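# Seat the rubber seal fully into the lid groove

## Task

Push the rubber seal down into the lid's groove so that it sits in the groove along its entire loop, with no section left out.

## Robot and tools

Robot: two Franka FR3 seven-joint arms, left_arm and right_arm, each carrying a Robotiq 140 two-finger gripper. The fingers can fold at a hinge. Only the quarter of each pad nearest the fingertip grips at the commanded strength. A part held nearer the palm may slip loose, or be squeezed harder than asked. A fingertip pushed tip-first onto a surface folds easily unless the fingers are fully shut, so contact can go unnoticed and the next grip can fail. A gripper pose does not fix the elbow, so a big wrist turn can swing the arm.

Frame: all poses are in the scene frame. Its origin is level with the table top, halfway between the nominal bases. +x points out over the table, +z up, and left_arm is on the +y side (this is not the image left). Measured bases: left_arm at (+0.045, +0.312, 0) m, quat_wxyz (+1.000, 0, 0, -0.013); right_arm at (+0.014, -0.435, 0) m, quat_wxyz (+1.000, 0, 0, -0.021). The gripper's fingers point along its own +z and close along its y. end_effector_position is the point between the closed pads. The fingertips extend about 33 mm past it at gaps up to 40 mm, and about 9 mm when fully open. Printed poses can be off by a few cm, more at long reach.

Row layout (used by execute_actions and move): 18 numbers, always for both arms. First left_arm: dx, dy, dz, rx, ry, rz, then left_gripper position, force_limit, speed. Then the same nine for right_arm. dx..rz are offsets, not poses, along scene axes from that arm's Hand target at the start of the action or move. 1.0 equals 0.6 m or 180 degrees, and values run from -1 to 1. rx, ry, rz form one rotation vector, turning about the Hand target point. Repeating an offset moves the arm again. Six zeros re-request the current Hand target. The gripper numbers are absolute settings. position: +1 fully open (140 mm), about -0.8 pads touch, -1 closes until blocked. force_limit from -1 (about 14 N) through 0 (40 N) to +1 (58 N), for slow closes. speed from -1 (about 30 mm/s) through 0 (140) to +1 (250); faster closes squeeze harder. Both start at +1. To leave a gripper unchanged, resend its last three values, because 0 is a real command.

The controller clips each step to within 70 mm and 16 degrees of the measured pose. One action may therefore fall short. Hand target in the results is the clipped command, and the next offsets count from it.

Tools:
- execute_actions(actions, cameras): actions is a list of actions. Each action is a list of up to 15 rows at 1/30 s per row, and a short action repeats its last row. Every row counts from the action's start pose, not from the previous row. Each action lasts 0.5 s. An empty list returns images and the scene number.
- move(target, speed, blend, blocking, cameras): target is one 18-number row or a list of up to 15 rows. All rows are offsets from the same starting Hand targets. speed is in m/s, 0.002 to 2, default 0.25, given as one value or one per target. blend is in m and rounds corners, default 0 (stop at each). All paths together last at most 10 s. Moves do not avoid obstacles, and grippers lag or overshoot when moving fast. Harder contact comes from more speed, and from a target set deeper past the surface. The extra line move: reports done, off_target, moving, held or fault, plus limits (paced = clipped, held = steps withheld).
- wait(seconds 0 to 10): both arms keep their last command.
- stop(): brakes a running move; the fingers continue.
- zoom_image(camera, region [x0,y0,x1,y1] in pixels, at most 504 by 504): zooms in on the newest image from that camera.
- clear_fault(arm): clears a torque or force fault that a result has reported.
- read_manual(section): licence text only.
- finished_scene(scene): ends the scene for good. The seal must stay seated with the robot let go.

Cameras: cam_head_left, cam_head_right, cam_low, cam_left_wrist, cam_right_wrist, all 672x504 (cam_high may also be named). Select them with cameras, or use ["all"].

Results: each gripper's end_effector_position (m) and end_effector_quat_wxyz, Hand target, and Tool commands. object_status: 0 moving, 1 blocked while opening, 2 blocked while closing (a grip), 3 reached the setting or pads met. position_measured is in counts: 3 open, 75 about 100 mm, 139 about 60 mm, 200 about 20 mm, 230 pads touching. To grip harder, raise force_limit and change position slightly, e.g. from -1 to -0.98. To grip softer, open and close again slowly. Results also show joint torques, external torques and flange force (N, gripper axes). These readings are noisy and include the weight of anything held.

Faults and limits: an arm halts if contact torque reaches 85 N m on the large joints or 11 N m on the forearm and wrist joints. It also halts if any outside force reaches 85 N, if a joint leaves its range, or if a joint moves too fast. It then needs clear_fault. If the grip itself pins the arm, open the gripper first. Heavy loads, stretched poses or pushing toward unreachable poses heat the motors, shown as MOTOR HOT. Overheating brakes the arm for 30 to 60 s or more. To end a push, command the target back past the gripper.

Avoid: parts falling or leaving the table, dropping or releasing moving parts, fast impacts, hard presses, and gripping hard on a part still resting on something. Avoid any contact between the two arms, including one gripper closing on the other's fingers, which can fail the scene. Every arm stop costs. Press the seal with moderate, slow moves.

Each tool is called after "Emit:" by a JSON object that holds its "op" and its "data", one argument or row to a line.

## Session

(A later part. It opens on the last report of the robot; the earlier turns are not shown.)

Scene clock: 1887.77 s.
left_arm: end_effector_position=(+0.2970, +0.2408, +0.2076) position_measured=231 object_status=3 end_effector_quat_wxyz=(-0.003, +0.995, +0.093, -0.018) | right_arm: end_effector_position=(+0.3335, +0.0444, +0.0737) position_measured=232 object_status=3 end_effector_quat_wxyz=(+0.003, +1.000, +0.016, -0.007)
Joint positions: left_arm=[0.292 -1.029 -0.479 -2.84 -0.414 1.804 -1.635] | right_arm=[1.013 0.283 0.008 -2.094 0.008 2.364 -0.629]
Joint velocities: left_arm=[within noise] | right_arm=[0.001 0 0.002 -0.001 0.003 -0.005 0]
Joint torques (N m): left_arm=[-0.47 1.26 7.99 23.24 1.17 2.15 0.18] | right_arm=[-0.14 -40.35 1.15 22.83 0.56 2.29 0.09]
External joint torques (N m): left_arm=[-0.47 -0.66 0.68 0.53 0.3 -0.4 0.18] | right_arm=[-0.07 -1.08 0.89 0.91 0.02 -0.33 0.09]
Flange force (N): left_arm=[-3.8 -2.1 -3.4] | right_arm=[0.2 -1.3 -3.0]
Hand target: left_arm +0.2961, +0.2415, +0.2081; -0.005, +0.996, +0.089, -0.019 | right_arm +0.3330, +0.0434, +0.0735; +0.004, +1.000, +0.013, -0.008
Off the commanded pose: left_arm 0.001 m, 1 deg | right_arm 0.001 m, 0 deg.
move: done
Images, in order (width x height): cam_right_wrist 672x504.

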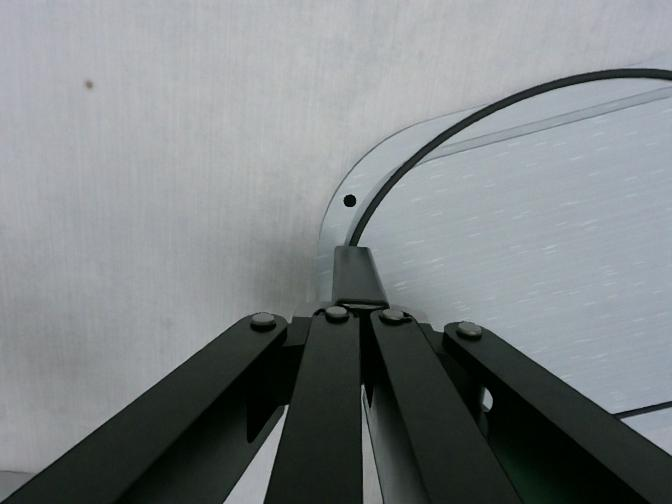

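Emit:
{"op": "move", "data": {
  "target": [
    [0,0,0,0,0,0,-1,-0.45,-0.7,0.02,-0.004,-0.035,0,0,-0.15,-1,0,0],
    [0,0,0,0,0,0,-1,-0.45,-0.7,0.02,-0.004,-0.0565,0,0,-0.15,-1,0,0],
    [0,0,0,0,0,0,-1,-0.45,-0.7,0.02,-0.004,-0.035,0,0,-0.15,-1,0,0],
    [0,0,0,0,0,0,-1,-0.45,-0.7,0.0367,-0.0115,-0.035,0,0,-0.2,-1,0,0],
    [0,0,0,0,0,0,-1,-0.45,-0.7,0.0367,-0.0115,-0.0568,0,0,-0.2,-1,0,0],
    [0,0,0,0,0,0,-1,-0.45,-0.7,0.0367,-0.0115,-0.035,0,0,-0.2,-1,0,0],
    [0,0,0,0,0,0,-1,-0.45,-0.7,0.05,-0.0207,-0.035,0,0,-0.25,-1,0,0],
    [0,0,0,0,0,0,-1,-0.45,-0.7,0.05,-0.0207,-0.0572,0,0,-0.25,-1,0,0],
    [0,0,0,0,0,0,-1,-0.45,-0.7,0.05,-0.0207,-0.035,0,0,-0.25,-1,0,0],
    [0,0,0,0,0,0,-1,-0.45,-0.7,0.0633,-0.0315,-0.035,0,0,-0.285,-1,0,0],
    [0,0,0,0,0,0,-1,-0.45,-0.7,0.0633,-0.0315,-0.0577,0,0,-0.285,-1,0,0],
    [0,0,0,0,0,0,-1,-0.45,-0.7,0.0633,-0.0315,0,0,0,-0.285,-1,0,0]
  ],
  "speed": [0.25,0.06,0.1,0.25,0.06,0.1,0.25,0.06,0.1,0.25,0.06,0.1],
  "cameras": ["cam_right_wrist"]
}}

Scene clock: 1909.27 s.
left_arm: end_effector_position=(+0.2970, +0.2408, +0.2076) position_measured=231 object_status=3 end_effector_quat_wxyz=(-0.003, +0.995, +0.093, -0.018) | right_arm: end_effector_position=(+0.3716, +0.0255, +0.0737) position_measured=232 object_status=3 end_effector_quat_wxyz=(-0.002, +0.907, -0.420, -0.010)
Joint positions: left_arm=[0.292 -1.029 -0.479 -2.84 -0.414 1.804 -1.635] | right_arm=[1.187 0.302 -0.25 -2.081 0.135 2.368 0.106]
Joint velocities: left_arm=[within noise] | right_arm=[-0.001 0.001 0 0.001 -0.001 -0.004 0.004]
Joint torques (N m): left_arm=[-0.5 1.28 7.94 23.24 1.18 2.14 0.19] | right_arm=[0.27 -40.17 -1.99 22.79 0.15 2.36 0.09]
External joint torques (N m): left_arm=[-0.49 -0.63 0.64 0.43 0.31 -0.43 0.19] | right_arm=[0.39 -1.19 0.3 0.85 -0.37 -0.23 0.09]
Flange force (N): left_arm=[-3.9 -2.2 -3.2] | right_arm=[-1.0 0.0 -3.2]
Hand target: left_arm +0.2961, +0.2415, +0.2081; -0.005, +0.996, +0.089, -0.019 | right_arm +0.3710, +0.0245, +0.0735; +0.000, +0.907, -0.421, -0.009
Off the commanded pose: left_arm 0.001 m, 1 deg | right_arm 0.001 m, 0 deg.
move: done
Images, in order (width x height): cam_right_wrist 672x504.

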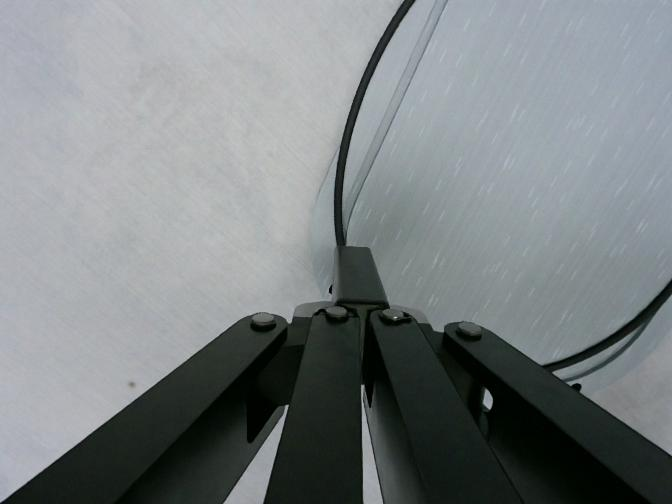

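Emit:
{"op": "move", "data": {
  "target": [
    [0,0,0,0,0,0,-1,-0.45,-0.7,0.0367,-0.0225,-0.037,0,0,-0.085,-1,0,0],
    [0,0,0,0,0,0,-1,-0.45,-0.7,0.0367,-0.0225,-0.0577,0,0,-0.085,-1,0,0],
    [0,0,0,0,0,0,-1,-0.45,-0.7,0.025,-0.0225,-0.0587,0,0,-0.085,-1,0,0],
    [0,0,0,0,0,0,-1,-0.45,-0.7,0.025,-0.0225,-0.037,0,0,-0.085,-1,0,0],
    [0,0,0,0,0,0,-1,-0.45,-0.7,0.0458,-0.0425,-0.037,0,0,-0.14,-1,0,0],
    [0,0,0,0,0,0,-1,-0.45,-0.7,0.0458,-0.0425,-0.0577,0,0,-0.14,-1,0,0],
    [0,0,0,0,0,0,-1,-0.45,-0.7,0.0317,-0.0425,-0.0587,0,0,-0.14,-1,0,0],
    [0,0,0,0,0,0,-1,-0.45,-0.7,0.0317,-0.0425,-0.037,0,0,-0.14,-1,0,0],
    [0,0,0,0,0,0,-1,-0.45,-0.7,0.0533,-0.0625,-0.037,0,0,-0.15,-1,0,0],
    [0,0,0,0,0,0,-1,-0.45,-0.7,0.0533,-0.0625,-0.0577,0,0,-0.15,-1,0,0],
    [0,0,0,0,0,0,-1,-0.45,-0.7,0.038,-0.0625,-0.0587,0,0,-0.15,-1,0,0],
    [0,0,0,0,0,0,-1,-0.45,-0.7,0.038,-0.0625,0,0,0,-0.15,-1,0,0]
  ],
  "speed": [0.25,0.06,0.05,0.1,0.25,0.06,0.05,0.1,0.25,0.06,0.05,0.1],
  "cameras": ["cam_right_wrist","cam_head_right"]
}}

Emit:
{"op": "zoom_image", "data": {
  "camera": "cam_head_right",
  "region": [350, 240, 490, 360]
}}

Scene clock: 1932.07 s.
left_arm: end_effector_position=(+0.2970, +0.2408, +0.2076) position_measured=231 object_status=3 end_effector_quat_wxyz=(-0.003, +0.995, +0.093, -0.018) | right_arm: end_effector_position=(+0.3945, -0.0122, +0.0736) position_measured=232 object_status=3 end_effector_quat_wxyz=(-0.004, +0.784, -0.620, -0.010)
Joint positions: left_arm=[0.292 -1.029 -0.479 -2.84 -0.414 1.804 -1.635] | right_arm=[1.265 0.274 -0.401 -2.143 0.187 2.393 0.467]
Joint velocities: left_arm=[within noise] | right_arm=[0 0 0.001 0 0 -0.004 0.003]
Joint torques (N m): left_arm=[-0.48 1.23 8 23.21 1.17 2.15 0.15] | right_arm=[0.31 -37.38 -2.68 22.48 0.15 2.3 0]
External joint torques (N m): left_arm=[-0.46 -0.67 0.72 0.36 0.3 -0.42 0.15] | right_arm=[0.2 -1.07 0.44 0.91 -0.36 -0.25 0]
Flange force (N): left_arm=[-4.2 -2.4 -3.1] | right_arm=[-0.9 -0.1 -3.2]
Hand target: left_arm +0.2961, +0.2415, +0.2081; -0.005, +0.996, +0.089, -0.019 | right_arm +0.3938, -0.0130, +0.0735; -0.002, +0.784, -0.621, -0.009
Off the commanded pose: left_arm 0.001 m, 1 deg | right_arm 0.001 m, 0 deg.
move: done
Images, in order (width x height): cam_head_right 672x504, cam_right_wrist 672x504.

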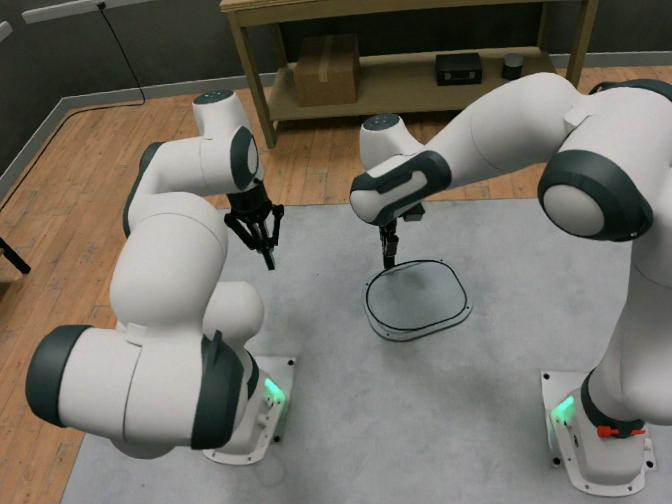

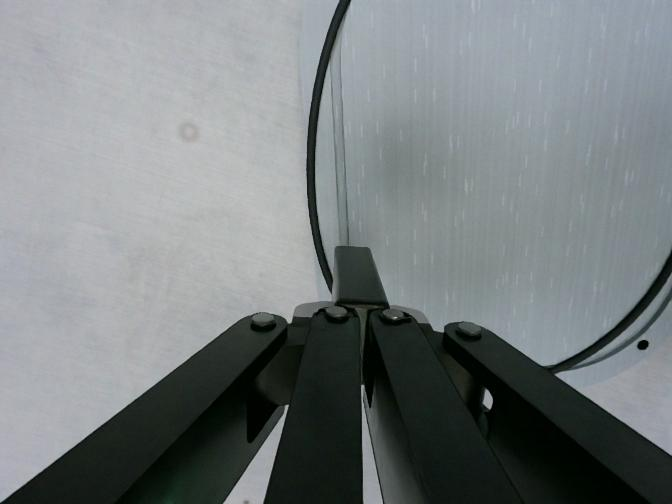

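Scaled by 3.600 from the camera's 672x504 image, which has a finer 960x720 frame.

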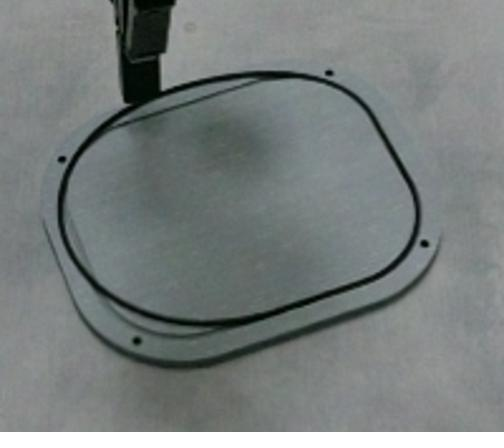

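Emit:
{"op": "move", "data": {
  "target": [
    [-0.05,-0.1,-0.04,0,0,0.2,-1,-0.45,-0.7,0.1,-0.12,0.06,0,0,0,-1,0,0],
    [-0.1,-0.35,-0.18,0,0,0.24,-1,-0.45,-0.7,0.1,-0.12,0.06,0,0,0,-1,0,0]
  ],
  "speed": 0.4,
  "cameras": ["cam_left_wrist","cam_right_wrist"]
}}

Scene clock: 1945.67 s.
left_arm: end_effector_position=(+0.2355, +0.0330, +0.1000) position_measured=231 object_status=3 end_effector_quat_wxyz=(+0.001, +0.895, +0.446, -0.020) | right_arm: end_effector_position=(+0.4537, -0.0845, +0.1089) position_measured=232 object_status=3 end_effector_quat_wxyz=(-0.003, +0.782, -0.623, -0.010)
Joint positions: left_arm=[0.31 -1.293 -1.254 -2.758 -1.198 1.68 -2.576] | right_arm=[1.161 0.201 -0.466 -2.141 0.15 2.316 0.334]
Joint velocities: left_arm=[-0.001 0 0 -0.001 0 0.001 -0.007] | right_arm=[within noise]
Joint torques (N m): left_arm=[-0.2 10.77 19.93 10.51 0.66 2.29 -0.23] | right_arm=[-0.06 -35.08 -1.86 23.76 0.37 2.28 -0.26]
External joint torques (N m): left_arm=[-0.26 -1.12 0.37 0.63 -0.24 -0.22 -0.23] | right_arm=[-0.16 -1.08 0.78 1.28 -0.19 -0.28 -0.26]
Flange force (N): left_arm=[-2.2 -1.7 -1.9] | right_arm=[-1.0 -2.2 -3.1]
Hand target: left_arm +0.2361, +0.0315, +0.1001; +0.002, +0.893, +0.449, -0.019 | right_arm +0.4538, -0.0850, +0.1095; -0.002, +0.784, -0.621, -0.009
Off the commanded pose: left_arm 0.002 m, 0 deg | right_arm 0.001 m, 0 deg.
move: done
Images, in order (width x height): cam_left_wrist 672x504, cam_right_wrist 672x504.

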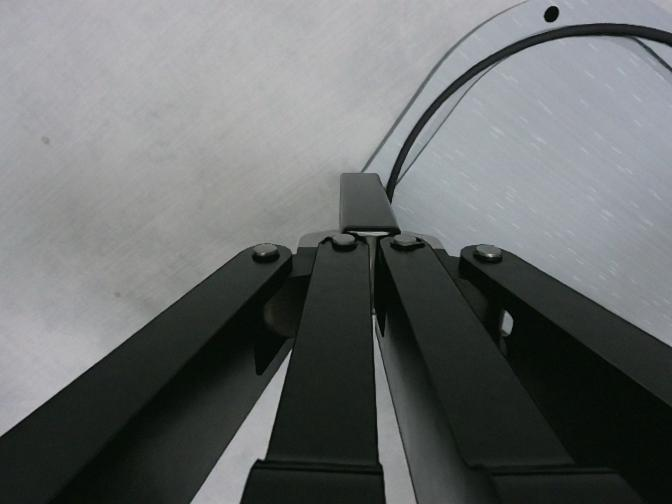

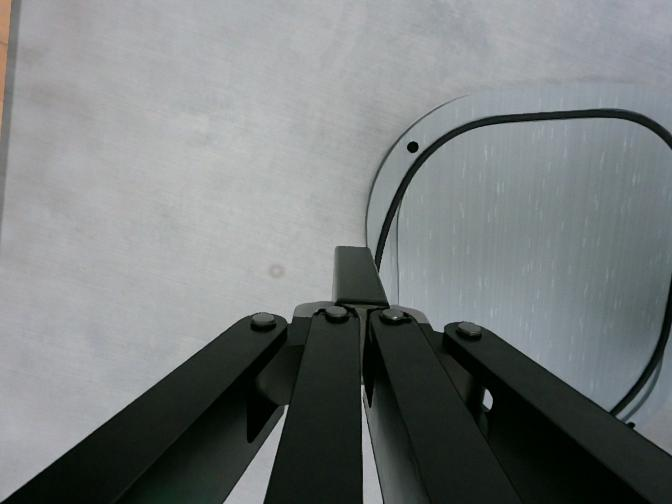

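Emit:
{"op": "move", "data": {
  "target": [-0.05,-0.06,-0.03,0,0,0,-1,-0.45,-0.7,0,0,0,0,0,0,-1,0,0],
  "cameras": ["cam_left_wrist"]
}}

Scene clock: 1951.20 s.
left_arm: end_effector_position=(+0.2059, -0.0025, +0.0819) position_measured=231 object_status=3 end_effector_quat_wxyz=(+0.000, +0.894, +0.447, -0.020) | right_arm: end_effector_position=(+0.4537, -0.0845, +0.1089) position_measured=232 object_status=3 end_effector_quat_wxyz=(-0.003, +0.782, -0.623, -0.010)
Joint positions: left_arm=[0.245 -1.314 -1.336 -2.726 -1.278 1.681 -2.684] | right_arm=[1.161 0.201 -0.466 -2.141 0.15 2.316 0.334]
Joint velocities: left_arm=[-0.002 0.001 0.001 0 -0.001 0.001 -0.005] | right_arm=[within noise]
Joint torques (N m): left_arm=[-0.28 11.37 21.22 8.78 0.6 2.26 -0.3] | right_arm=[-0.06 -35.09 -1.84 23.73 0.36 2.27 -0.34]
External joint torques (N m): left_arm=[-0.33 -1.62 0.47 0.69 -0.3 -0.23 -0.3] | right_arm=[-0.1 -1.29 0.85 1.42 -0.18 -0.26 -0.34]
Flange force (N): left_arm=[-2.4 -2.2 -2.0] | right_arm=[-0.9 -2.2 -3.4]
Hand target: left_arm +0.2061, -0.0045, +0.0821; +0.002, +0.893, +0.449, -0.019 | right_arm +0.4538, -0.0850, +0.1095; -0.002, +0.784, -0.621, -0.009
Off the commanded pose: left_arm 0.002 m, 0 deg | right_arm 0.001 m, 0 deg.
move: done
Images, in order (width x height): cam_left_wrist 672x504.

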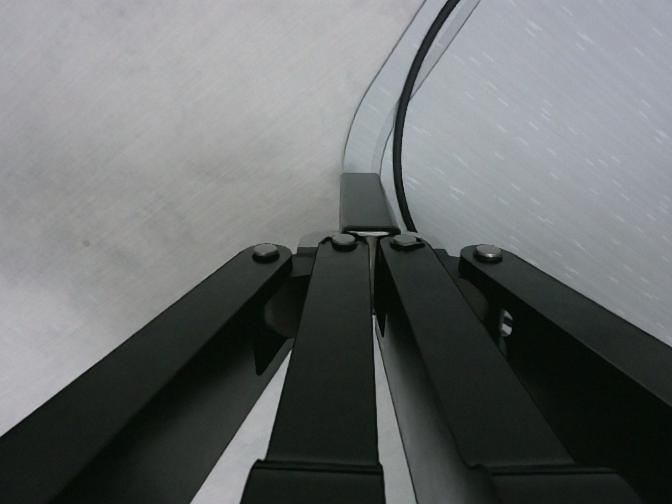

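Emit:
{"op": "move", "data": {
  "target": [
    [0.0407,-0.0008,-0.035,0,0,0.03,-1,-0.45,-0.7,0,0,0,0,0,0,-1,0,0],
    [0.0407,-0.0008,-0.0595,0,0,0.03,-1,-0.45,-0.7,0,0,0,0,0,0,-1,0,0],
    [0.0275,0.0085,-0.0615,0,0,0.03,-1,-0.45,-0.7,0,0,0,0,0,0,-1,0,0]
  ],
  "speed": [0.2,0.05,0.04],
  "cameras": ["cam_left_wrist","cam_head_right"]
}}

Emit:
{"op": "zoom_image", "data": {
  "camera": "cam_head_right",
  "region": [350, 240, 490, 360]
}}

Scene clock: 1962.10 s.
left_arm: end_effector_position=(+0.2243, -0.0012, +0.0473) position_measured=231 object_status=3 end_effector_quat_wxyz=(+0.005, +0.873, +0.487, -0.018) | right_arm: end_effector_position=(+0.4537, -0.0845, +0.1089) position_measured=232 object_status=3 end_effector_quat_wxyz=(-0.003, +0.782, -0.623, -0.010)
Joint positions: left_arm=[0.319 -1.313 -1.455 -2.726 -1.389 1.738 -2.711] | right_arm=[1.161 0.201 -0.466 -2.141 0.15 2.316 0.334]
Joint velocities: left_arm=[-0.002 0 -0.001 -0.002 -0.001 0.002 -0.006] | right_arm=[within noise]
Joint torques (N m): left_arm=[-0.29 13.4 19.36 3.71 0.95 1.69 -0.33] | right_arm=[-0.1 -35.07 -1.82 23.73 0.37 2.29 -0.27]
External joint torques (N m): left_arm=[-0.42 -0.19 -1.91 -2.12 0.06 -0.83 -0.33] | right_arm=[-0.1 -1.19 0.91 1.38 -0.18 -0.25 -0.27]
Flange force (N): left_arm=[0.8 -6.5 4.8] | right_arm=[-1.1 -2.1 -3.2]
Hand target: left_arm +0.2226, +0.0006, +0.0452; +0.003, +0.871, +0.491, -0.019 | right_arm +0.4538, -0.0850, +0.1095; -0.002, +0.784, -0.621, -0.009
Off the commanded pose: left_arm 0.003 m, 1 deg | right_arm 0.001 m, 0 deg.
move: done
Images, in order (width x height): cam_head_right 672x504, cam_left_wrist 672x504.

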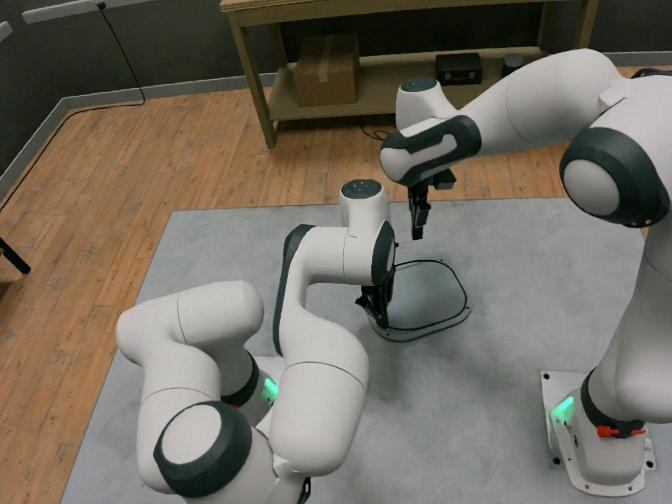

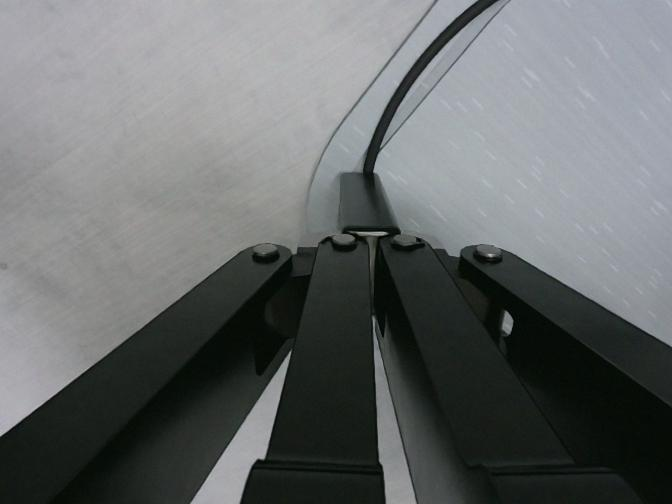

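Scaled by 3.600 from the camera's 672x504 image, which has a finer 960x720 frame.

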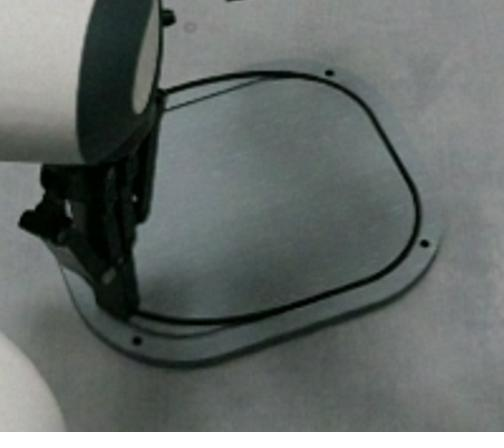

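Emit:
{"op": "move", "data": {
  "target": [
    [0,0,0.03,0,0,0,-1,-0.45,-0.7,0,0,0,0,0,0,-1,0,0],
    [0.009,-0.0443,0.03,0,0,0.02,-1,-0.45,-0.7,0,0,0,0,0,0,-1,0,0],
    [0.009,-0.0443,0.001,0,0,0.02,-1,-0.45,-0.7,0,0,0,0,0,0,-1,0,0],
    [-0.009,-0.036,0,0,0,0.02,-1,-0.45,-0.7,0,0,0,0,0,0,-1,0,0]
  ],
  "speed": [0.1,0.2,0.05,0.04],
  "cameras": ["cam_left_wrist","cam_head_right"]
}}

Emit:
{"op": "zoom_image", "data": {
  "camera": "cam_head_right",
  "region": [350, 240, 490, 360]
}}

Scene clock: 1976.50 s.
left_arm: end_effector_position=(+0.2189, -0.0220, +0.0467) position_measured=231 object_status=3 end_effector_quat_wxyz=(+0.005, +0.857, +0.514, -0.017) | right_arm: end_effector_position=(+0.4537, -0.0845, +0.1089) position_measured=232 object_status=3 end_effector_quat_wxyz=(-0.003, +0.782, -0.623, -0.010)
Joint positions: left_arm=[0.323 -1.315 -1.471 -2.68 -1.398 1.735 -2.816] | right_arm=[1.161 0.201 -0.466 -2.141 0.15 2.316 0.334]
Joint velocities: left_arm=[0.001 0 0.001 -0.002 0.001 0.001 -0.006] | right_arm=[within noise]
Joint torques (N m): left_arm=[-0.82 13.96 21.25 4.14 0.91 1.76 -0.17] | right_arm=[-0.09 -35.06 -1.9 23.78 0.39 2.29 -0.32]
External joint torques (N m): left_arm=[-0.8 -0.37 -0.86 -1.57 0.03 -0.73 -0.17] | right_arm=[-0.05 -0.97 0.88 1.27 -0.16 -0.28 -0.32]
Flange force (N): left_arm=[1.2 -7.1 1.3] | right_arm=[-1.2 -2.5 -2.8]
Hand target: left_arm +0.2172, -0.0210, +0.0452; +0.004, +0.855, +0.518, -0.019 | right_arm +0.4538, -0.0850, +0.1095; -0.002, +0.784, -0.621, -0.009
Off the commanded pose: left_arm 0.002 m, 1 deg | right_arm 0.001 m, 0 deg.
move: done
Images, in order (width x height): cam_head_right 672x504, cam_left_wrist 672x504.

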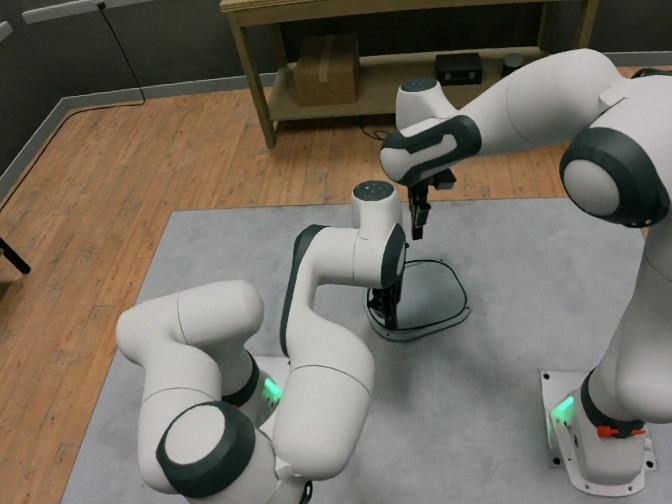

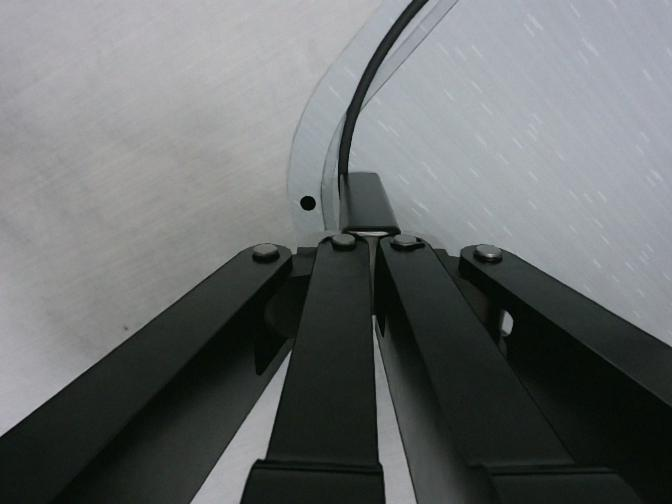

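Scaled by 3.600 from the camera's 672x504 image, which has a finer 960x720 frame.

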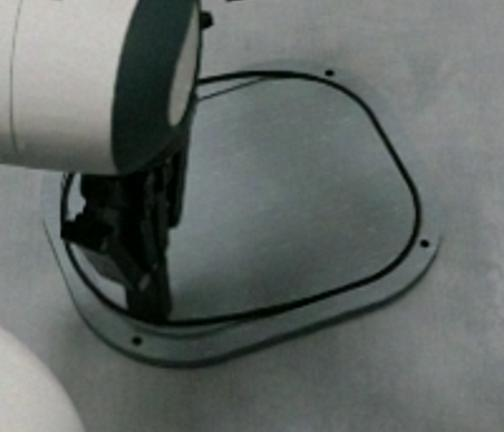

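Emit:
{"op": "move", "data": {
  "target": [
    [0,0,0.02,0,0,0,-1,-0.45,-0.7,0,0,0,0,0,0,-1,0,0],
    [-0.008,0.004,0.02,0,0,0,-1,-0.45,-0.7,0,0,0,0,0,0,-1,0,0],
    [-0.008,0.004,-0.001,0,0,0,-1,-0.45,-0.7,0,0,0,0,0,0,-1,0,0],
    [-0.022,0.0117,-0.0015,0,0,0,-1,-0.45,-0.7,0,0,0,0,0,0,-1,0,0]
  ],
  "speed": [0.1,0.2,0.05,0.03],
  "cameras": ["cam_left_wrist","cam_head_right"]
}}

Emit:
{"op": "zoom_image", "data": {
  "camera": "cam_head_right",
  "region": [350, 240, 490, 360]
}}

Scene clock: 1986.90 s.
left_arm: end_effector_position=(+0.2067, -0.0160, +0.0470) position_measured=231 object_status=3 end_effector_quat_wxyz=(+0.007, +0.857, +0.514, -0.017) | right_arm: end_effector_position=(+0.4537, -0.0845, +0.1089) position_measured=232 object_status=3 end_effector_quat_wxyz=(-0.003, +0.782, -0.623, -0.010)
Joint positions: left_arm=[0.262 -1.316 -1.46 -2.718 -1.398 1.742 -2.837] | right_arm=[1.161 0.201 -0.466 -2.141 0.15 2.316 0.334]
Joint velocities: left_arm=[0 -0.001 0 0.001 -0.001 0.001 -0.006] | right_arm=[within noise]
Joint torques (N m): left_arm=[-0.5 13.77 18.88 3.73 0.9 1.6 -0.29] | right_arm=[-0.13 -35.09 -1.85 23.78 0.36 2.29 -0.25]
External joint torques (N m): left_arm=[-0.45 -0.01 -2.53 -2.12 0.04 -0.91 -0.29] | right_arm=[-0.04 -1.04 0.98 1.29 -0.19 -0.27 -0.25]
Flange force (N): left_arm=[1.5 -5.9 6.7] | right_arm=[-1.3 -2.2 -2.9]
Hand target: left_arm +0.2040, -0.0140, +0.0443; +0.004, +0.855, +0.518, -0.019 | right_arm +0.4538, -0.0850, +0.1095; -0.002, +0.784, -0.621, -0.009
Off the commanded pose: left_arm 0.004 m, 1 deg | right_arm 0.001 m, 0 deg.
move: off_target (left_arm)
Images, in order (width x height): cam_head_right 672x504, cam_left_wrist 672x504.

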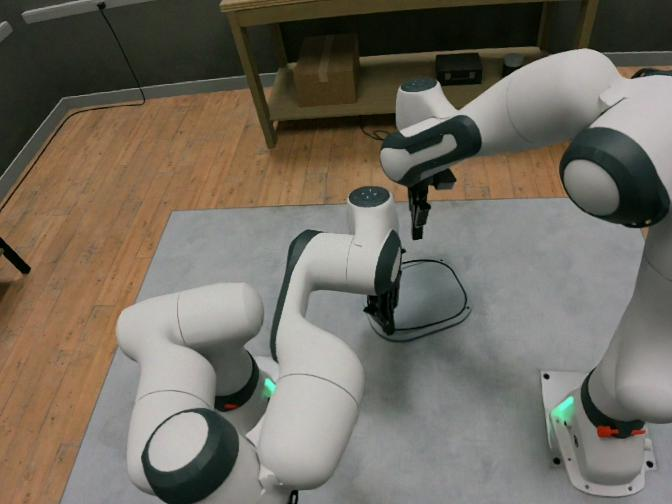

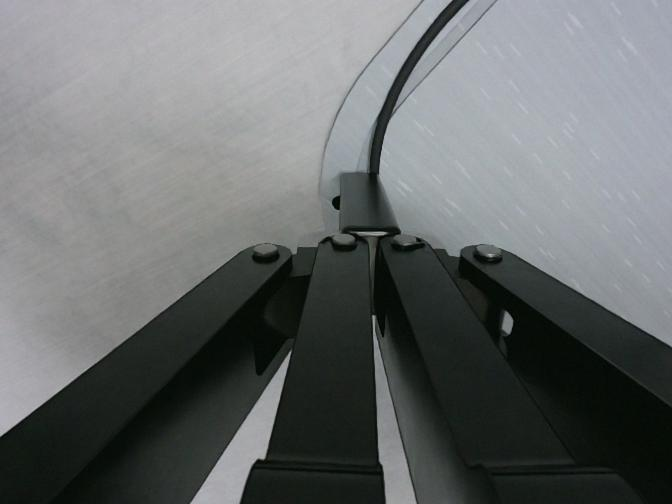

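Scaled by 3.600 from the camera's 672x504 image, which has a finer 960x720 frame.

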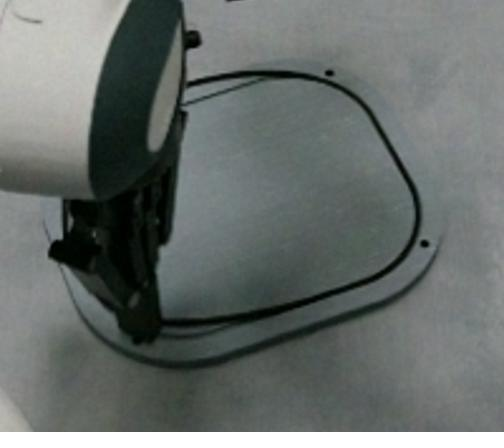

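Emit:
{"op": "move", "data": {
  "target": [
    [0,0,-0.001,0,0,0,-1,-0.45,-0.7,-0.0947,0.1417,-0.09,0,0,0,-1,0,0],
    [0,0,-0.001,0,0,0,-1,-0.45,-0.7,-0.0947,0.1417,-0.118,0,0,0,-1,0,0],
    [0,0,-0.001,0,0,0,-1,-0.45,-0.7,-0.108,0.1417,-0.119,0,0,0,-1,0,0],
    [0,0,-0.001,0,0,0,-1,-0.45,-0.7,-0.108,0.1417,-0.098,0,0,0,-1,0,0],
    [0,0,-0.001,0,0,0,-1,-0.45,-0.7,-0.0847,0.12,-0.098,0,0,0,-1,0,0],
    [0,0,-0.001,0,0,0,-1,-0.45,-0.7,-0.0847,0.12,-0.118,0,0,0,-1,0,0],
    [0,0,-0.001,0,0,0,-1,-0.45,-0.7,-0.1013,0.12,-0.119,0,0,0,-1,0,0],
    [0,0,-0.001,0,0,0,-1,-0.45,-0.7,-0.1013,0.12,-0.06,0,0,0,-1,0,0]
  ],
  "speed": [0.25,0.06,0.05,0.1,0.25,0.06,0.05,0.1],
  "cameras": ["cam_right_wrist","cam_left_wrist"]
}}

Scene clock: 2002.73 s.
left_arm: end_effector_position=(+0.2067, -0.0160, +0.0470) position_measured=231 object_status=3 end_effector_quat_wxyz=(+0.007, +0.857, +0.515, -0.017) | right_arm: end_effector_position=(+0.4478, -0.0766, +0.1029) position_measured=232 object_status=3 end_effector_quat_wxyz=(-0.002, +0.784, -0.620, -0.009)
Joint positions: left_arm=[0.262 -1.316 -1.46 -2.718 -1.398 1.743 -2.839] | right_arm=[1.171 0.213 -0.457 -2.141 0.154 2.326 0.343]
Joint torques (N m): left_arm=[-0.37 13.85 18.49 3.73 0.78 1.74 -0.23] | right_arm=[-0.06 -35.88 -1.97 23.56 0.54 2.45 -0.2]
External joint torques (N m): left_arm=[-0.4 0.11 -2.87 -2 -0.1 -0.77 -0.23] | right_arm=[-0.1 -1.55 0.85 1.23 -0.01 -0.1 -0.2]
Flange force (N): left_arm=[1.3 -5.0 8.5] | right_arm=[-0.5 -0.7 -3.2]
Hand target: left_arm +0.2040, -0.0140, +0.0440; +0.004, +0.855, +0.518, -0.019 | right_arm +0.4484, -0.0769, +0.1038; -0.002, +0.785, -0.620, -0.009 (not the last commanded pose)
Off the commanded pose: left_arm 0.005 m, 1 deg | right_arm 0.089 m, 0 deg.
move: held (right_arm; a check stopped the path), off_target (left_arm; braked when a check withheld steps of right_arm); path passed 0 of 8 targets; limits=held
pose unreachable (right arm): on one or more control steps of this call, first in action 0 (counted from 0), this arm could not follow its commanded pose, so it was not sent that pose on those steps. It may still have moved: this result reports where it is.
cause: moving toward the commanded pose would bring a part of the arm too close to another arm (a part of this arm just beyond joint 5 (forearm roll) and a part of the left arm just beyond its joint 6 (wrist pitch), 37 mm apart when this arm was first held).
Images, in order (width x height): cam_left_wrist 672x504, cam_right_wrist 672x504.

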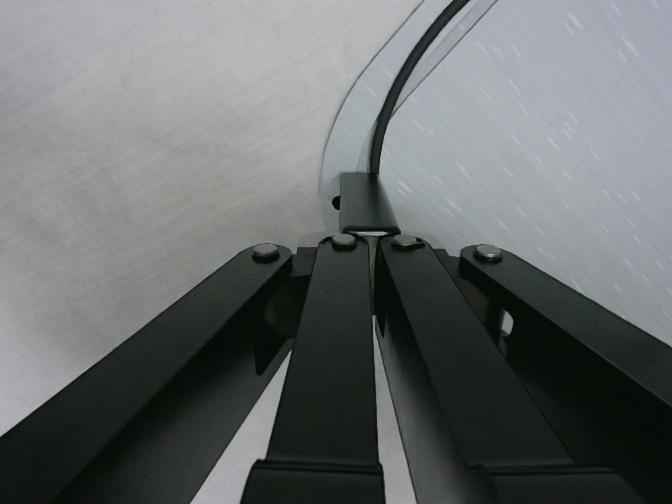

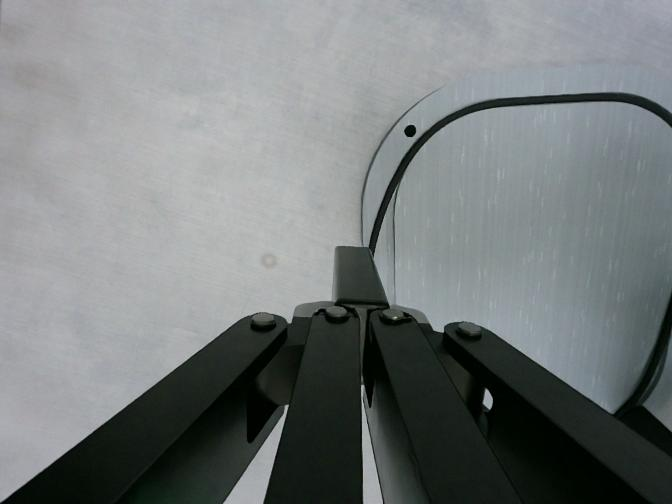

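Emit:
{"op": "move", "data": {
  "target": [
    [0,0,0,0,0,0,-1,-0.45,-0.7,0,0,0,0,0,0.5,-1,0,0],
    [0,0,0,0,0,0,-1,-0.45,-0.7,-0.05,0.02,-0.05,0,0,0.99,-1,0,0]
  ],
  "speed": 0.6,
  "cameras": ["cam_right_wrist"]
}}

Scene clock: 2012.97 s.
left_arm: end_effector_position=(+0.2067, -0.0160, +0.0470) position_measured=231 object_status=3 end_effector_quat_wxyz=(+0.007, +0.857, +0.515, -0.017) | right_arm: end_effector_position=(+0.4348, -0.0716, +0.0939) position_measured=232 object_status=3 end_effector_quat_wxyz=(+0.020, +0.958, +0.286, -0.003)
Joint positions: left_arm=[0.262 -1.316 -1.46 -2.718 -1.398 1.743 -2.839] | right_arm=[0.786 0.204 -0.018 -2.148 -0.041 2.329 -1.397]
Joint velocities: left_arm=[within noise] | right_arm=[-0.001 -0.001 0 -0.001 0 -0.001 0.006]
Joint torques (N m): left_arm=[-0.39 13.83 18.48 3.67 0.78 1.74 -0.23] | right_arm=[-0.06 -37.97 0.56 23.42 0.63 2.53 0.09]
External joint torques (N m): left_arm=[-0.32 0.06 -2.97 -2.16 -0.09 -0.78 -0.22] | right_arm=[-0.08 -0.87 0.46 1.14 0.02 -0.1 0.09]
Flange force (N): left_arm=[1.6 -5.0 8.8] | right_arm=[2.0 -0.6 -2.5]
Hand target: left_arm +0.2040, -0.0140, +0.0440; +0.004, +0.855, +0.518, -0.019 | right_arm +0.4353, -0.0718, +0.0944; +0.019, +0.959, +0.283, -0.003 (not the last commanded pose)
Off the commanded pose: left_arm 0.005 m, 1 deg | right_arm 0.027 m, 68 deg.
move: held (right_arm; a check stopped the path), off_target (left_arm); path passed 1 of 2 targets; limits=paced,held
pose unreachable (right arm): on one or more control steps of this call, first in action 0 (counted from 0), this arm could not follow its commanded pose, so it was not sent that pose on those steps. It may still have moved: this result reports where it is.
cause: moving toward the commanded pose would bring a part of the arm too close to another arm (a part of this arm just beyond joint 5 (forearm roll) and a part of the left arm just beyond its joint 6 (wrist pitch), 20 mm apart when this arm was first held).
Images, in order (width x height): cam_right_wrist 672x504.

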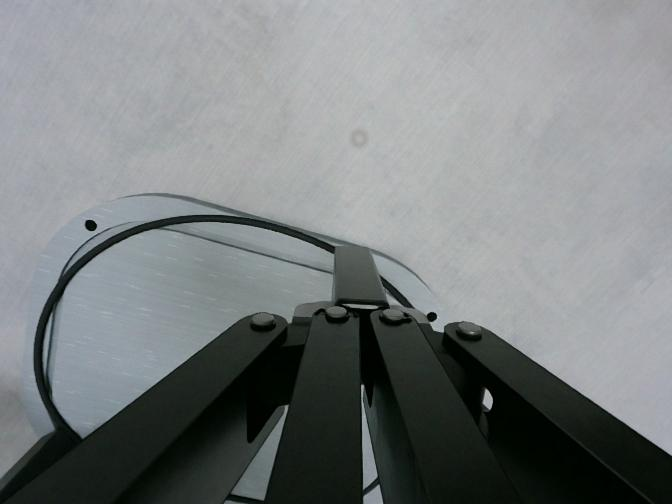

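Emit:
{"op": "move", "data": {
  "target": [
    [0,0,-0.003,0,0,0,-1,-0.45,-0.7,0,0,0,0,0,0,-1,0,0],
    [0,0,0.06,0,0,0,-1,-0.45,-0.7,0,0,0,0,0,0,-1,0,0],
    [0.15,0.43,0.27,0,0,-0.25,-1,-0.45,-0.7,0,0,0,0,0,0,-1,0,0]
  ],
  "speed": [0.05,0.1,0.4]
}}

Emit:
{"op": "move", "data": {
  "target": [
    [0,0,0,0,0,0,-1,-0.45,-0.7,-0.32,0.02,0,0,0,0.373,-1,0,0]
  ],
  "speed": 0.5,
  "cameras": ["cam_right_wrist","cam_head_right"]
}}

Emit:
{"op": "zoom_image", "data": {
  "camera": "cam_head_right",
  "region": [350, 240, 490, 360]
}}

Scene clock: 2028.63 s.
left_arm: end_effector_position=(+0.2940, +0.2427, +0.2068) position_measured=231 object_status=3 end_effector_quat_wxyz=(-0.002, +0.988, +0.156, -0.019) | right_arm: end_effector_position=(+0.4348, -0.0716, +0.0939) position_measured=232 object_status=3 end_effector_quat_wxyz=(+0.020, +0.958, +0.285, -0.003)
Joint positions: left_arm=[0.316 -1.051 -0.491 -2.846 -0.432 1.789 -1.737] | right_arm=[0.786 0.204 -0.018 -2.148 -0.041 2.329 -1.395]
Joint velocities: left_arm=[-0.001 -0.001 0.001 0 -0.002 0.001 0.007] | right_arm=[within noise]
Joint torques (N m): left_arm=[-0.66 2.53 8.32 22.62 1.22 2.45 0.18] | right_arm=[-0.1 -37.96 0.7 23.52 0.61 2.53 0.05]
External joint torques (N m): left_arm=[-0.68 0.06 0.79 -0.01 0.34 -0.11 0.18] | right_arm=[-0.09 -0.97 0.63 1.35 0 -0.08 0.05]
Flange force (N): left_arm=[-1.3 -2.1 -1.2] | right_arm=[2.5 -0.7 -2.7]
Hand target: left_arm +0.2940, +0.2440, +0.2060; -0.004, +0.988, +0.151, -0.019 | right_arm +0.4353, -0.0718, +0.0944; +0.019, +0.959, +0.283, -0.003
Off the commanded pose: left_arm 0.002 m, 1 deg | right_arm 0.001 m, 0 deg.
move: done; limits=paced

Scene clock: 2031.60 s.
left_arm: end_effector_position=(+0.2940, +0.2427, +0.2068) position_measured=231 object_status=3 end_effector_quat_wxyz=(-0.002, +0.988, +0.155, -0.019) | right_arm: end_effector_position=(+0.2437, -0.0605, +0.0940) position_measured=232 object_status=3 end_effector_quat_wxyz=(+0.019, +0.644, +0.765, +0.007)
Joint positions: left_arm=[0.316 -1.051 -0.491 -2.846 -0.432 1.789 -1.733] | right_arm=[0.973 -0.126 0.109 -2.581 -0.042 2.463 -2.24]
Joint velocities: left_arm=[within noise] | right_arm=[0 0 0.001 0.001 0 0 -0.005]
Joint torques (N m): left_arm=[-0.3 2.13 7.9 22.72 0.9 2.35 0.2] | right_arm=[0.24 -25.09 -0.32 21.45 0.94 2.75 -0.3]
External joint torques (N m): left_arm=[-0.3 -0.32 0.4 0.12 0.02 -0.19 0.2] | right_arm=[0.28 -0.95 0.22 0.52 0.32 0.11 -0.3]
Flange force (N): left_arm=[-2.1 -1.5 -1.2] | right_arm=[-1.1 -0.8 -2.5]
Hand target: left_arm +0.2940, +0.2440, +0.2060; -0.004, +0.988, +0.151, -0.019 | right_arm +0.2433, -0.0598, +0.0944; +0.018, +0.643, +0.766, +0.008
Off the commanded pose: left_arm 0.002 m, 0 deg | right_arm 0.001 m, 0 deg.
move: done; limits=paced
Images, in order (width x height): cam_head_right 672x504, cam_right_wrist 672x504.

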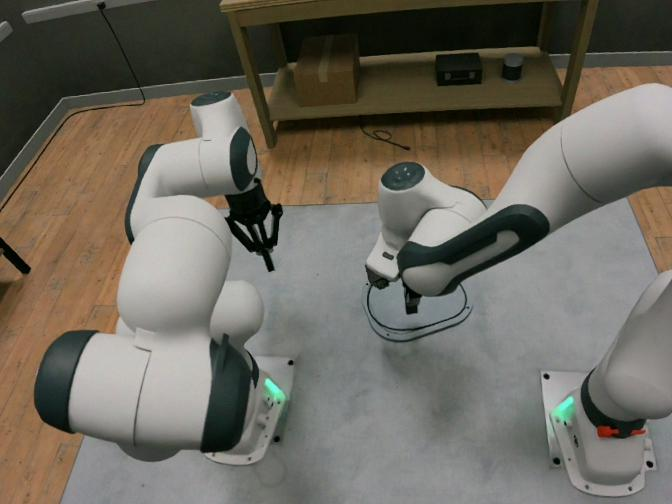

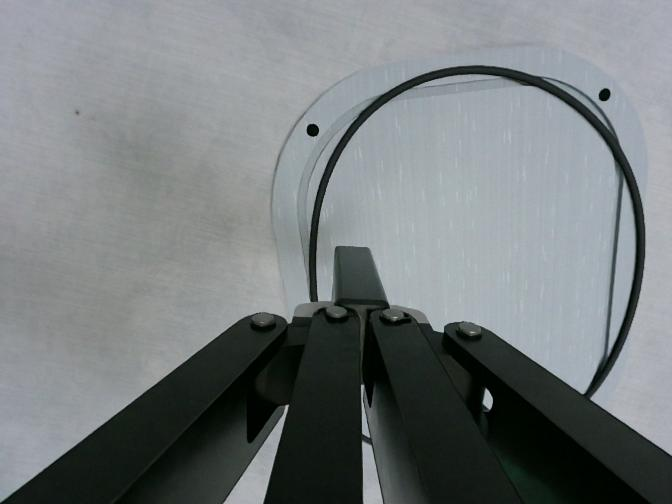

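Scaled by 3.600 from the camera's 672x504 image, which has a finer 960x720 frame.

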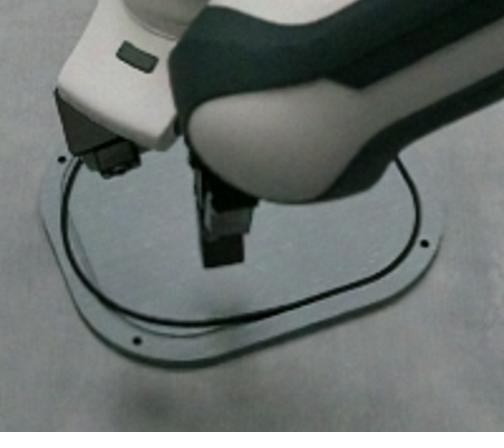

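Emit:
{"op": "move", "data": {
  "target": [
    [0,0,0,0,0,0,-1,-0.45,-0.7,-0.0313,0.0197,-0.065,0,0,0,-1,0,0],
    [0,0,0,0,0,0,-1,-0.45,-0.7,-0.0313,0.0197,-0.083,0,0,0,-1,0,0],
    [0,0,0,0,0,0,-1,-0.45,-0.7,-0.038,0.0197,-0.084,0,0,0,-1,0,0],
    [0,0,0,0,0,0,-1,-0.45,-0.7,-0.038,0.0197,-0.065,0,0,0,-1,0,0],
    [0,0,0,0,0,0,-1,-0.45,-0.7,-0.0313,0.0413,-0.065,0,0,-0.03,-1,0,0],
    [0,0,0,0,0,0,-1,-0.45,-0.7,-0.0313,0.0413,-0.083,0,0,-0.03,-1,0,0],
    [0,0,0,0,0,0,-1,-0.45,-0.7,-0.0417,0.0413,-0.084,0,0,-0.03,-1,0,0],
    [0,0,0,0,0,0,-1,-0.45,-0.7,-0.0417,0.0413,-0.065,0,0,-0.03,-1,0,0],
    [0,0,0,0,0,0,-1,-0.45,-0.7,-0.028,0.0563,-0.065,0,0,-0.13,-1,0,0],
    [0,0,0,0,0,0,-1,-0.45,-0.7,-0.028,0.0563,-0.083,0,0,-0.13,-1,0,0],
    [0,0,0,0,0,0,-1,-0.45,-0.7,-0.0405,0.063,-0.084,0,0,-0.13,-1,0,0],
    [0,0,0,0,0,0,-1,-0.45,-0.7,-0.0405,0.063,-0.035,0,0,-0.13,-1,0,0]
  ],
  "speed": [0.25,0.06,0.05,0.1,0.25,0.06,0.05,0.1,0.25,0.06,0.05,0.1],
  "cameras": ["cam_right_wrist"]
}}

Scene clock: 2054.53 s.
left_arm: end_effector_position=(+0.2940, +0.2427, +0.2068) position_measured=231 object_status=3 end_effector_quat_wxyz=(-0.002, +0.988, +0.155, -0.019) | right_arm: end_effector_position=(+0.2206, -0.0220, +0.0730) position_measured=232 object_status=3 end_effector_quat_wxyz=(+0.019, +0.786, +0.618, +0.006)
Joint positions: left_arm=[0.316 -1.051 -0.491 -2.846 -0.432 1.789 -1.733] | right_arm=[1.007 -0.008 0.159 -2.505 -0.063 2.489 -1.729]
Joint velocities: left_arm=[within noise] | right_arm=[0 0 0 0 0.002 -0.004 -0.003]
Joint torques (N m): left_arm=[-0.24 2.15 7.84 22.7 0.9 2.36 0.17] | right_arm=[0.06 -28.53 1.09 21.33 0.91 2.36 -0.35]
External joint torques (N m): left_arm=[-0.22 -0.25 0.35 0.02 0.02 -0.2 0.17] | right_arm=[0.09 -1.02 1.17 0.94 0.34 -0.28 -0.35]
Flange force (N): left_arm=[-1.8 -1.4 -1.0] | right_arm=[0.3 -0.5 -4.2]
Hand target: left_arm +0.2940, +0.2440, +0.2060; -0.004, +0.988, +0.151, -0.019 | right_arm +0.2190, -0.0220, +0.0734; +0.019, +0.785, +0.619, +0.004
Off the commanded pose: left_arm 0.001 m, 0 deg | right_arm 0.002 m, 0 deg.
move: done
Images, in order (width x height): cam_right_wrist 672x504.

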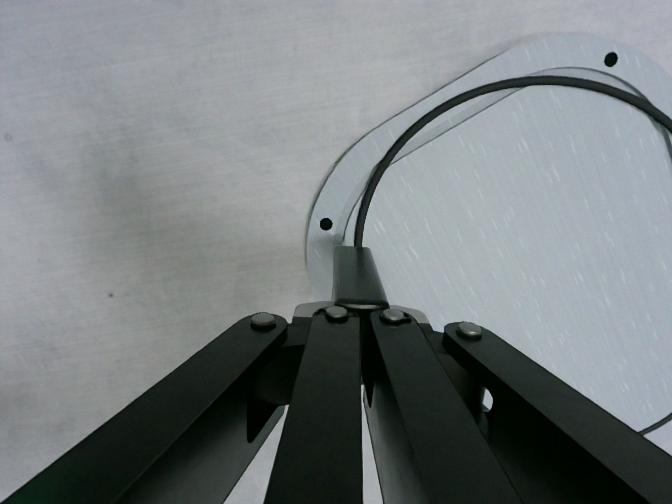

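Emit:
{"op": "move", "data": {
  "target": [
    [0,0,0,0,0,0,-1,-0.45,-0.7,0.019,0.0195,-0.03,0,0,-0.045,-1,0,0],
    [0,0,0,0,0,0,-1,-0.45,-0.7,0.019,0.0195,-0.0485,0,0,-0.045,-1,0,0],
    [0,0,0,0,0,0,-1,-0.45,-0.7,0.0115,0.025,-0.05,0,0,-0.045,-1,0,0],
    [0,0,0,0,0,0,-1,-0.45,-0.7,0.0115,0.025,-0.03,0,0,-0.045,-1,0,0],
    [0,0,0,0,0,0,-1,-0.45,-0.7,0.0217,0.0433,-0.03,0,0,-0.1,-1,0,0],
    [0,0,0,0,0,0,-1,-0.45,-0.7,0.0217,0.0433,-0.0505,0,0,-0.1,-1,0,0],
    [0,0,0,0,0,0,-1,-0.45,-0.7,0.0217,0.0433,-0.03,0,0,-0.1,-1,0,0],
    [0,0,0,0,0,0,-1,-0.45,-0.7,0.0367,0.0592,-0.03,0,0,-0.17,-1,0,0],
    [0,0,0,0,0,0,-1,-0.45,-0.7,0.0367,0.0592,-0.051,0,0,-0.17,-1,0,0],
    [0,0,0,0,0,0,-1,-0.45,-0.7,0.0367,0.0592,0,0,0,-0.17,-1,0,0]
  ],
  "speed": [0.25,0.06,0.04,0.1,0.25,0.06,0.1,0.25,0.06,0.1]
}}

Emit:
{"op": "move", "data": {
  "target": [
    [0,0,0,0,0,0,-1,-0.45,-0.7,0.25,-0.12,0.03,0,0,0.15,-1,0,0],
    [0,0,0,0,0,0,-1,-0.45,-0.7,0.3,-0.14,0,0,0,0.315,-1,0,0]
  ],
  "speed": 0.5,
  "cameras": ["cam_right_wrist"]
}}

Scene clock: 2077.07 s.
left_arm: end_effector_position=(+0.2940, +0.2427, +0.2068) position_measured=231 object_status=3 end_effector_quat_wxyz=(-0.002, +0.988, +0.155, -0.019) | right_arm: end_effector_position=(+0.2421, +0.0141, +0.0733) position_measured=232 object_status=3 end_effector_quat_wxyz=(+0.019, +0.921, +0.390, +0.001)
Joint positions: left_arm=[0.316 -1.051 -0.491 -2.846 -0.432 1.789 -1.733] | right_arm=[1.05 0.109 0.105 -2.345 -0.064 2.429 -1.21]
Joint velocities: left_arm=[within noise] | right_arm=[-0.001 -0.001 -0.002 0 0 -0.005 -0.001]
Joint torques (N m): left_arm=[-0.28 2.12 7.87 22.68 0.91 2.36 0.18] | right_arm=[-0.14 -33.28 1.38 21.8 0.89 2.33 -0.25]
External joint torques (N m): left_arm=[-0.32 -0.36 0.33 0.11 0.03 -0.19 0.18] | right_arm=[-0.16 -1.02 0.92 0.93 0.34 -0.27 -0.25]
Flange force (N): left_arm=[-2.3 -1.4 -1.1] | right_arm=[0.6 -0.2 -3.5]
Hand target: left_arm +0.2940, +0.2440, +0.2060; -0.004, +0.988, +0.151, -0.019 | right_arm +0.2410, +0.0135, +0.0734; +0.019, +0.920, +0.390, -0.001
Off the commanded pose: left_arm 0.001 m, 0 deg | right_arm 0.001 m, 0 deg.
move: done

Scene clock: 2081.37 s.
left_arm: end_effector_position=(+0.2940, +0.2427, +0.2068) position_measured=231 object_status=3 end_effector_quat_wxyz=(-0.002, +0.988, +0.155, -0.019) | right_arm: end_effector_position=(+0.4210, -0.0710, +0.0741) position_measured=232 object_status=3 end_effector_quat_wxyz=(+0.019, +0.625, +0.780, +0.008)
Joint positions: left_arm=[0.316 -1.051 -0.491 -2.846 -0.432 1.789 -1.733] | right_arm=[0.639 0.187 0.146 -2.248 -0.098 2.453 -2.545]
Joint velocities: left_arm=[within noise] | right_arm=[0 0 0 -0.001 -0.001 0 -0.006]
Joint torques (N m): left_arm=[-0.27 2.06 7.89 22.69 0.9 2.35 0.17] | right_arm=[-0.57 -35.03 2.19 22.51 0.97 2.58 -0.37]
External joint torques (N m): left_arm=[-0.27 -0.38 0.36 0.02 0.02 -0.2 0.17] | right_arm=[-0.51 -0.26 1.21 1.42 0.34 -0.04 -0.37]
Flange force (N): left_arm=[-2.5 -1.6 -1.0] | right_arm=[1.5 3.9 -1.8]
Hand target: left_arm +0.2940, +0.2440, +0.2060; -0.004, +0.988, +0.151, -0.019 | right_arm +0.4210, -0.0705, +0.0734; +0.018, +0.625, +0.781, +0.008
Off the commanded pose: left_arm 0.001 m, 0 deg | right_arm 0.001 m, 0 deg.
move: done; limits=paced
Images, in order (width x height): cam_right_wrist 672x504.

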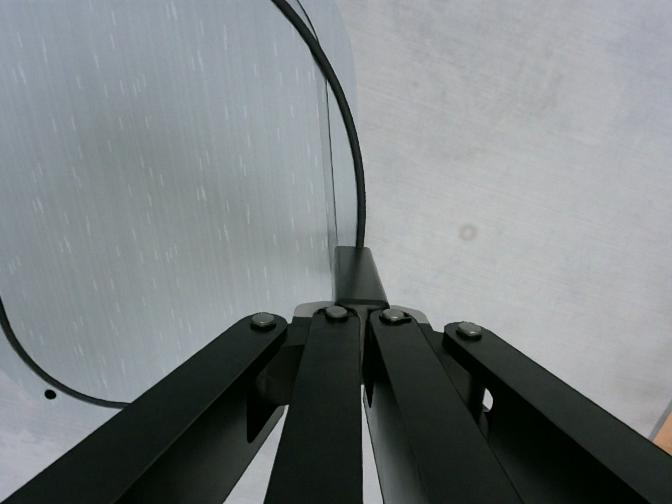

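Emit:
{"op": "move", "data": {
  "target": [
    [0,0,0,0,0,0,-1,-0.45,-0.7,0.009,-0.0358,-0.037,0,0,0,-1,0,0],
    [0,0,0,0,0,0,-1,-0.45,-0.7,0.009,-0.0358,-0.058,0,0,0,-1,0,0],
    [0,0,0,0,0,0,-1,-0.45,-0.7,-0.0025,-0.0358,-0.059,0,0,0,-1,0,0],
    [0,0,0,0,0,0,-1,-0.45,-0.7,-0.0025,-0.0358,-0.037,0,0,0,-1,0,0],
    [0,0,0,0,0,0,-1,-0.45,-0.7,0.0058,-0.0142,-0.037,0,0,0.01,-1,0,0],
    [0,0,0,0,0,0,-1,-0.45,-0.7,0.0058,-0.0142,-0.058,0,0,0.01,-1,0,0],
    [0,0,0,0,0,0,-1,-0.45,-0.7,-0.0083,-0.0142,-0.059,0,0,0.01,-1,0,0],
    [0,0,0,0,0,0,-1,-0.45,-0.7,-0.0083,-0.0142,-0.037,0,0,0.01,-1,0,0],
    [0,0,0,0,0,0,-1,-0.45,-0.7,0.0008,0.0075,-0.037,0,0,0.01,-1,0,0],
    [0,0,0,0,0,0,-1,-0.45,-0.7,0.0008,0.0075,-0.058,0,0,0.01,-1,0,0],
    [0,0,0,0,0,0,-1,-0.45,-0.7,-0.0142,0.0075,-0.059,0,0,0.01,-1,0,0],
    [0,0,0,0,0,0,-1,-0.45,-0.7,-0.0142,0.0075,0,0,0,0.01,-1,0,0]
  ],
  "speed": [0.25,0.06,0.05,0.1,0.25,0.06,0.05,0.1,0.25,0.06,0.05,0.1],
  "cameras": ["cam_right_wrist"]
}}

Scene clock: 2100.20 s.
left_arm: end_effector_position=(+0.2940, +0.2427, +0.2068) position_measured=231 object_status=3 end_effector_quat_wxyz=(-0.002, +0.988, +0.155, -0.019) | right_arm: end_effector_position=(+0.4132, -0.0652, +0.0734) position_measured=232 object_status=3 end_effector_quat_wxyz=(+0.019, +0.612, +0.790, +0.010)
Joint positions: left_arm=[0.316 -1.051 -0.491 -2.846 -0.432 1.789 -1.733] | right_arm=[0.645 0.181 0.157 -2.259 -0.099 2.462 -2.561]
Joint velocities: left_arm=[within noise] | right_arm=[-0.001 0 0 0 0 -0.004 -0.003]
Joint torques (N m): left_arm=[-0.27 2.08 7.83 22.69 0.92 2.37 0.19] | right_arm=[-0.41 -35.57 1.92 22.05 0.95 2.36 -0.32]
External joint torques (N m): left_arm=[-0.3 -0.43 0.3 0.1 0.04 -0.18 0.2] | right_arm=[-0.4 -0.95 0.84 0.93 0.31 -0.29 -0.32]
Flange force (N): left_arm=[-2.5 -1.5 -1.1] | right_arm=[-0.2 1.2 -3.5]
Hand target: left_arm +0.2940, +0.2440, +0.2060; -0.004, +0.988, +0.151, -0.019 | right_arm +0.4125, -0.0660, +0.0734; +0.017, +0.612, +0.790, +0.009
Off the commanded pose: left_arm 0.001 m, 0 deg | right_arm 0.001 m, 0 deg.
move: done
Images, in order (width x height): cam_right_wrist 672x504.

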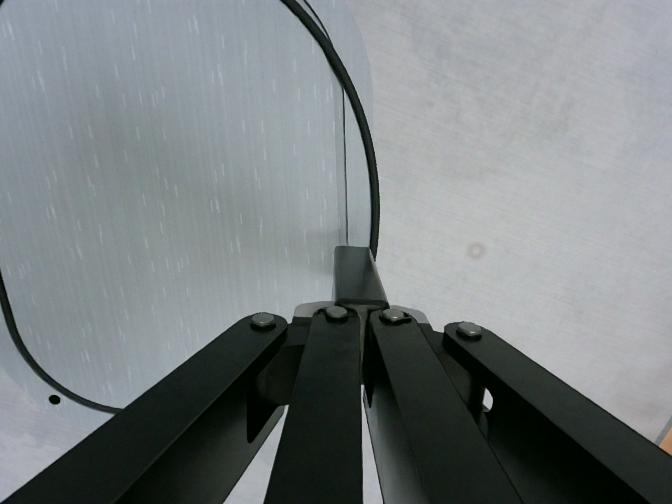

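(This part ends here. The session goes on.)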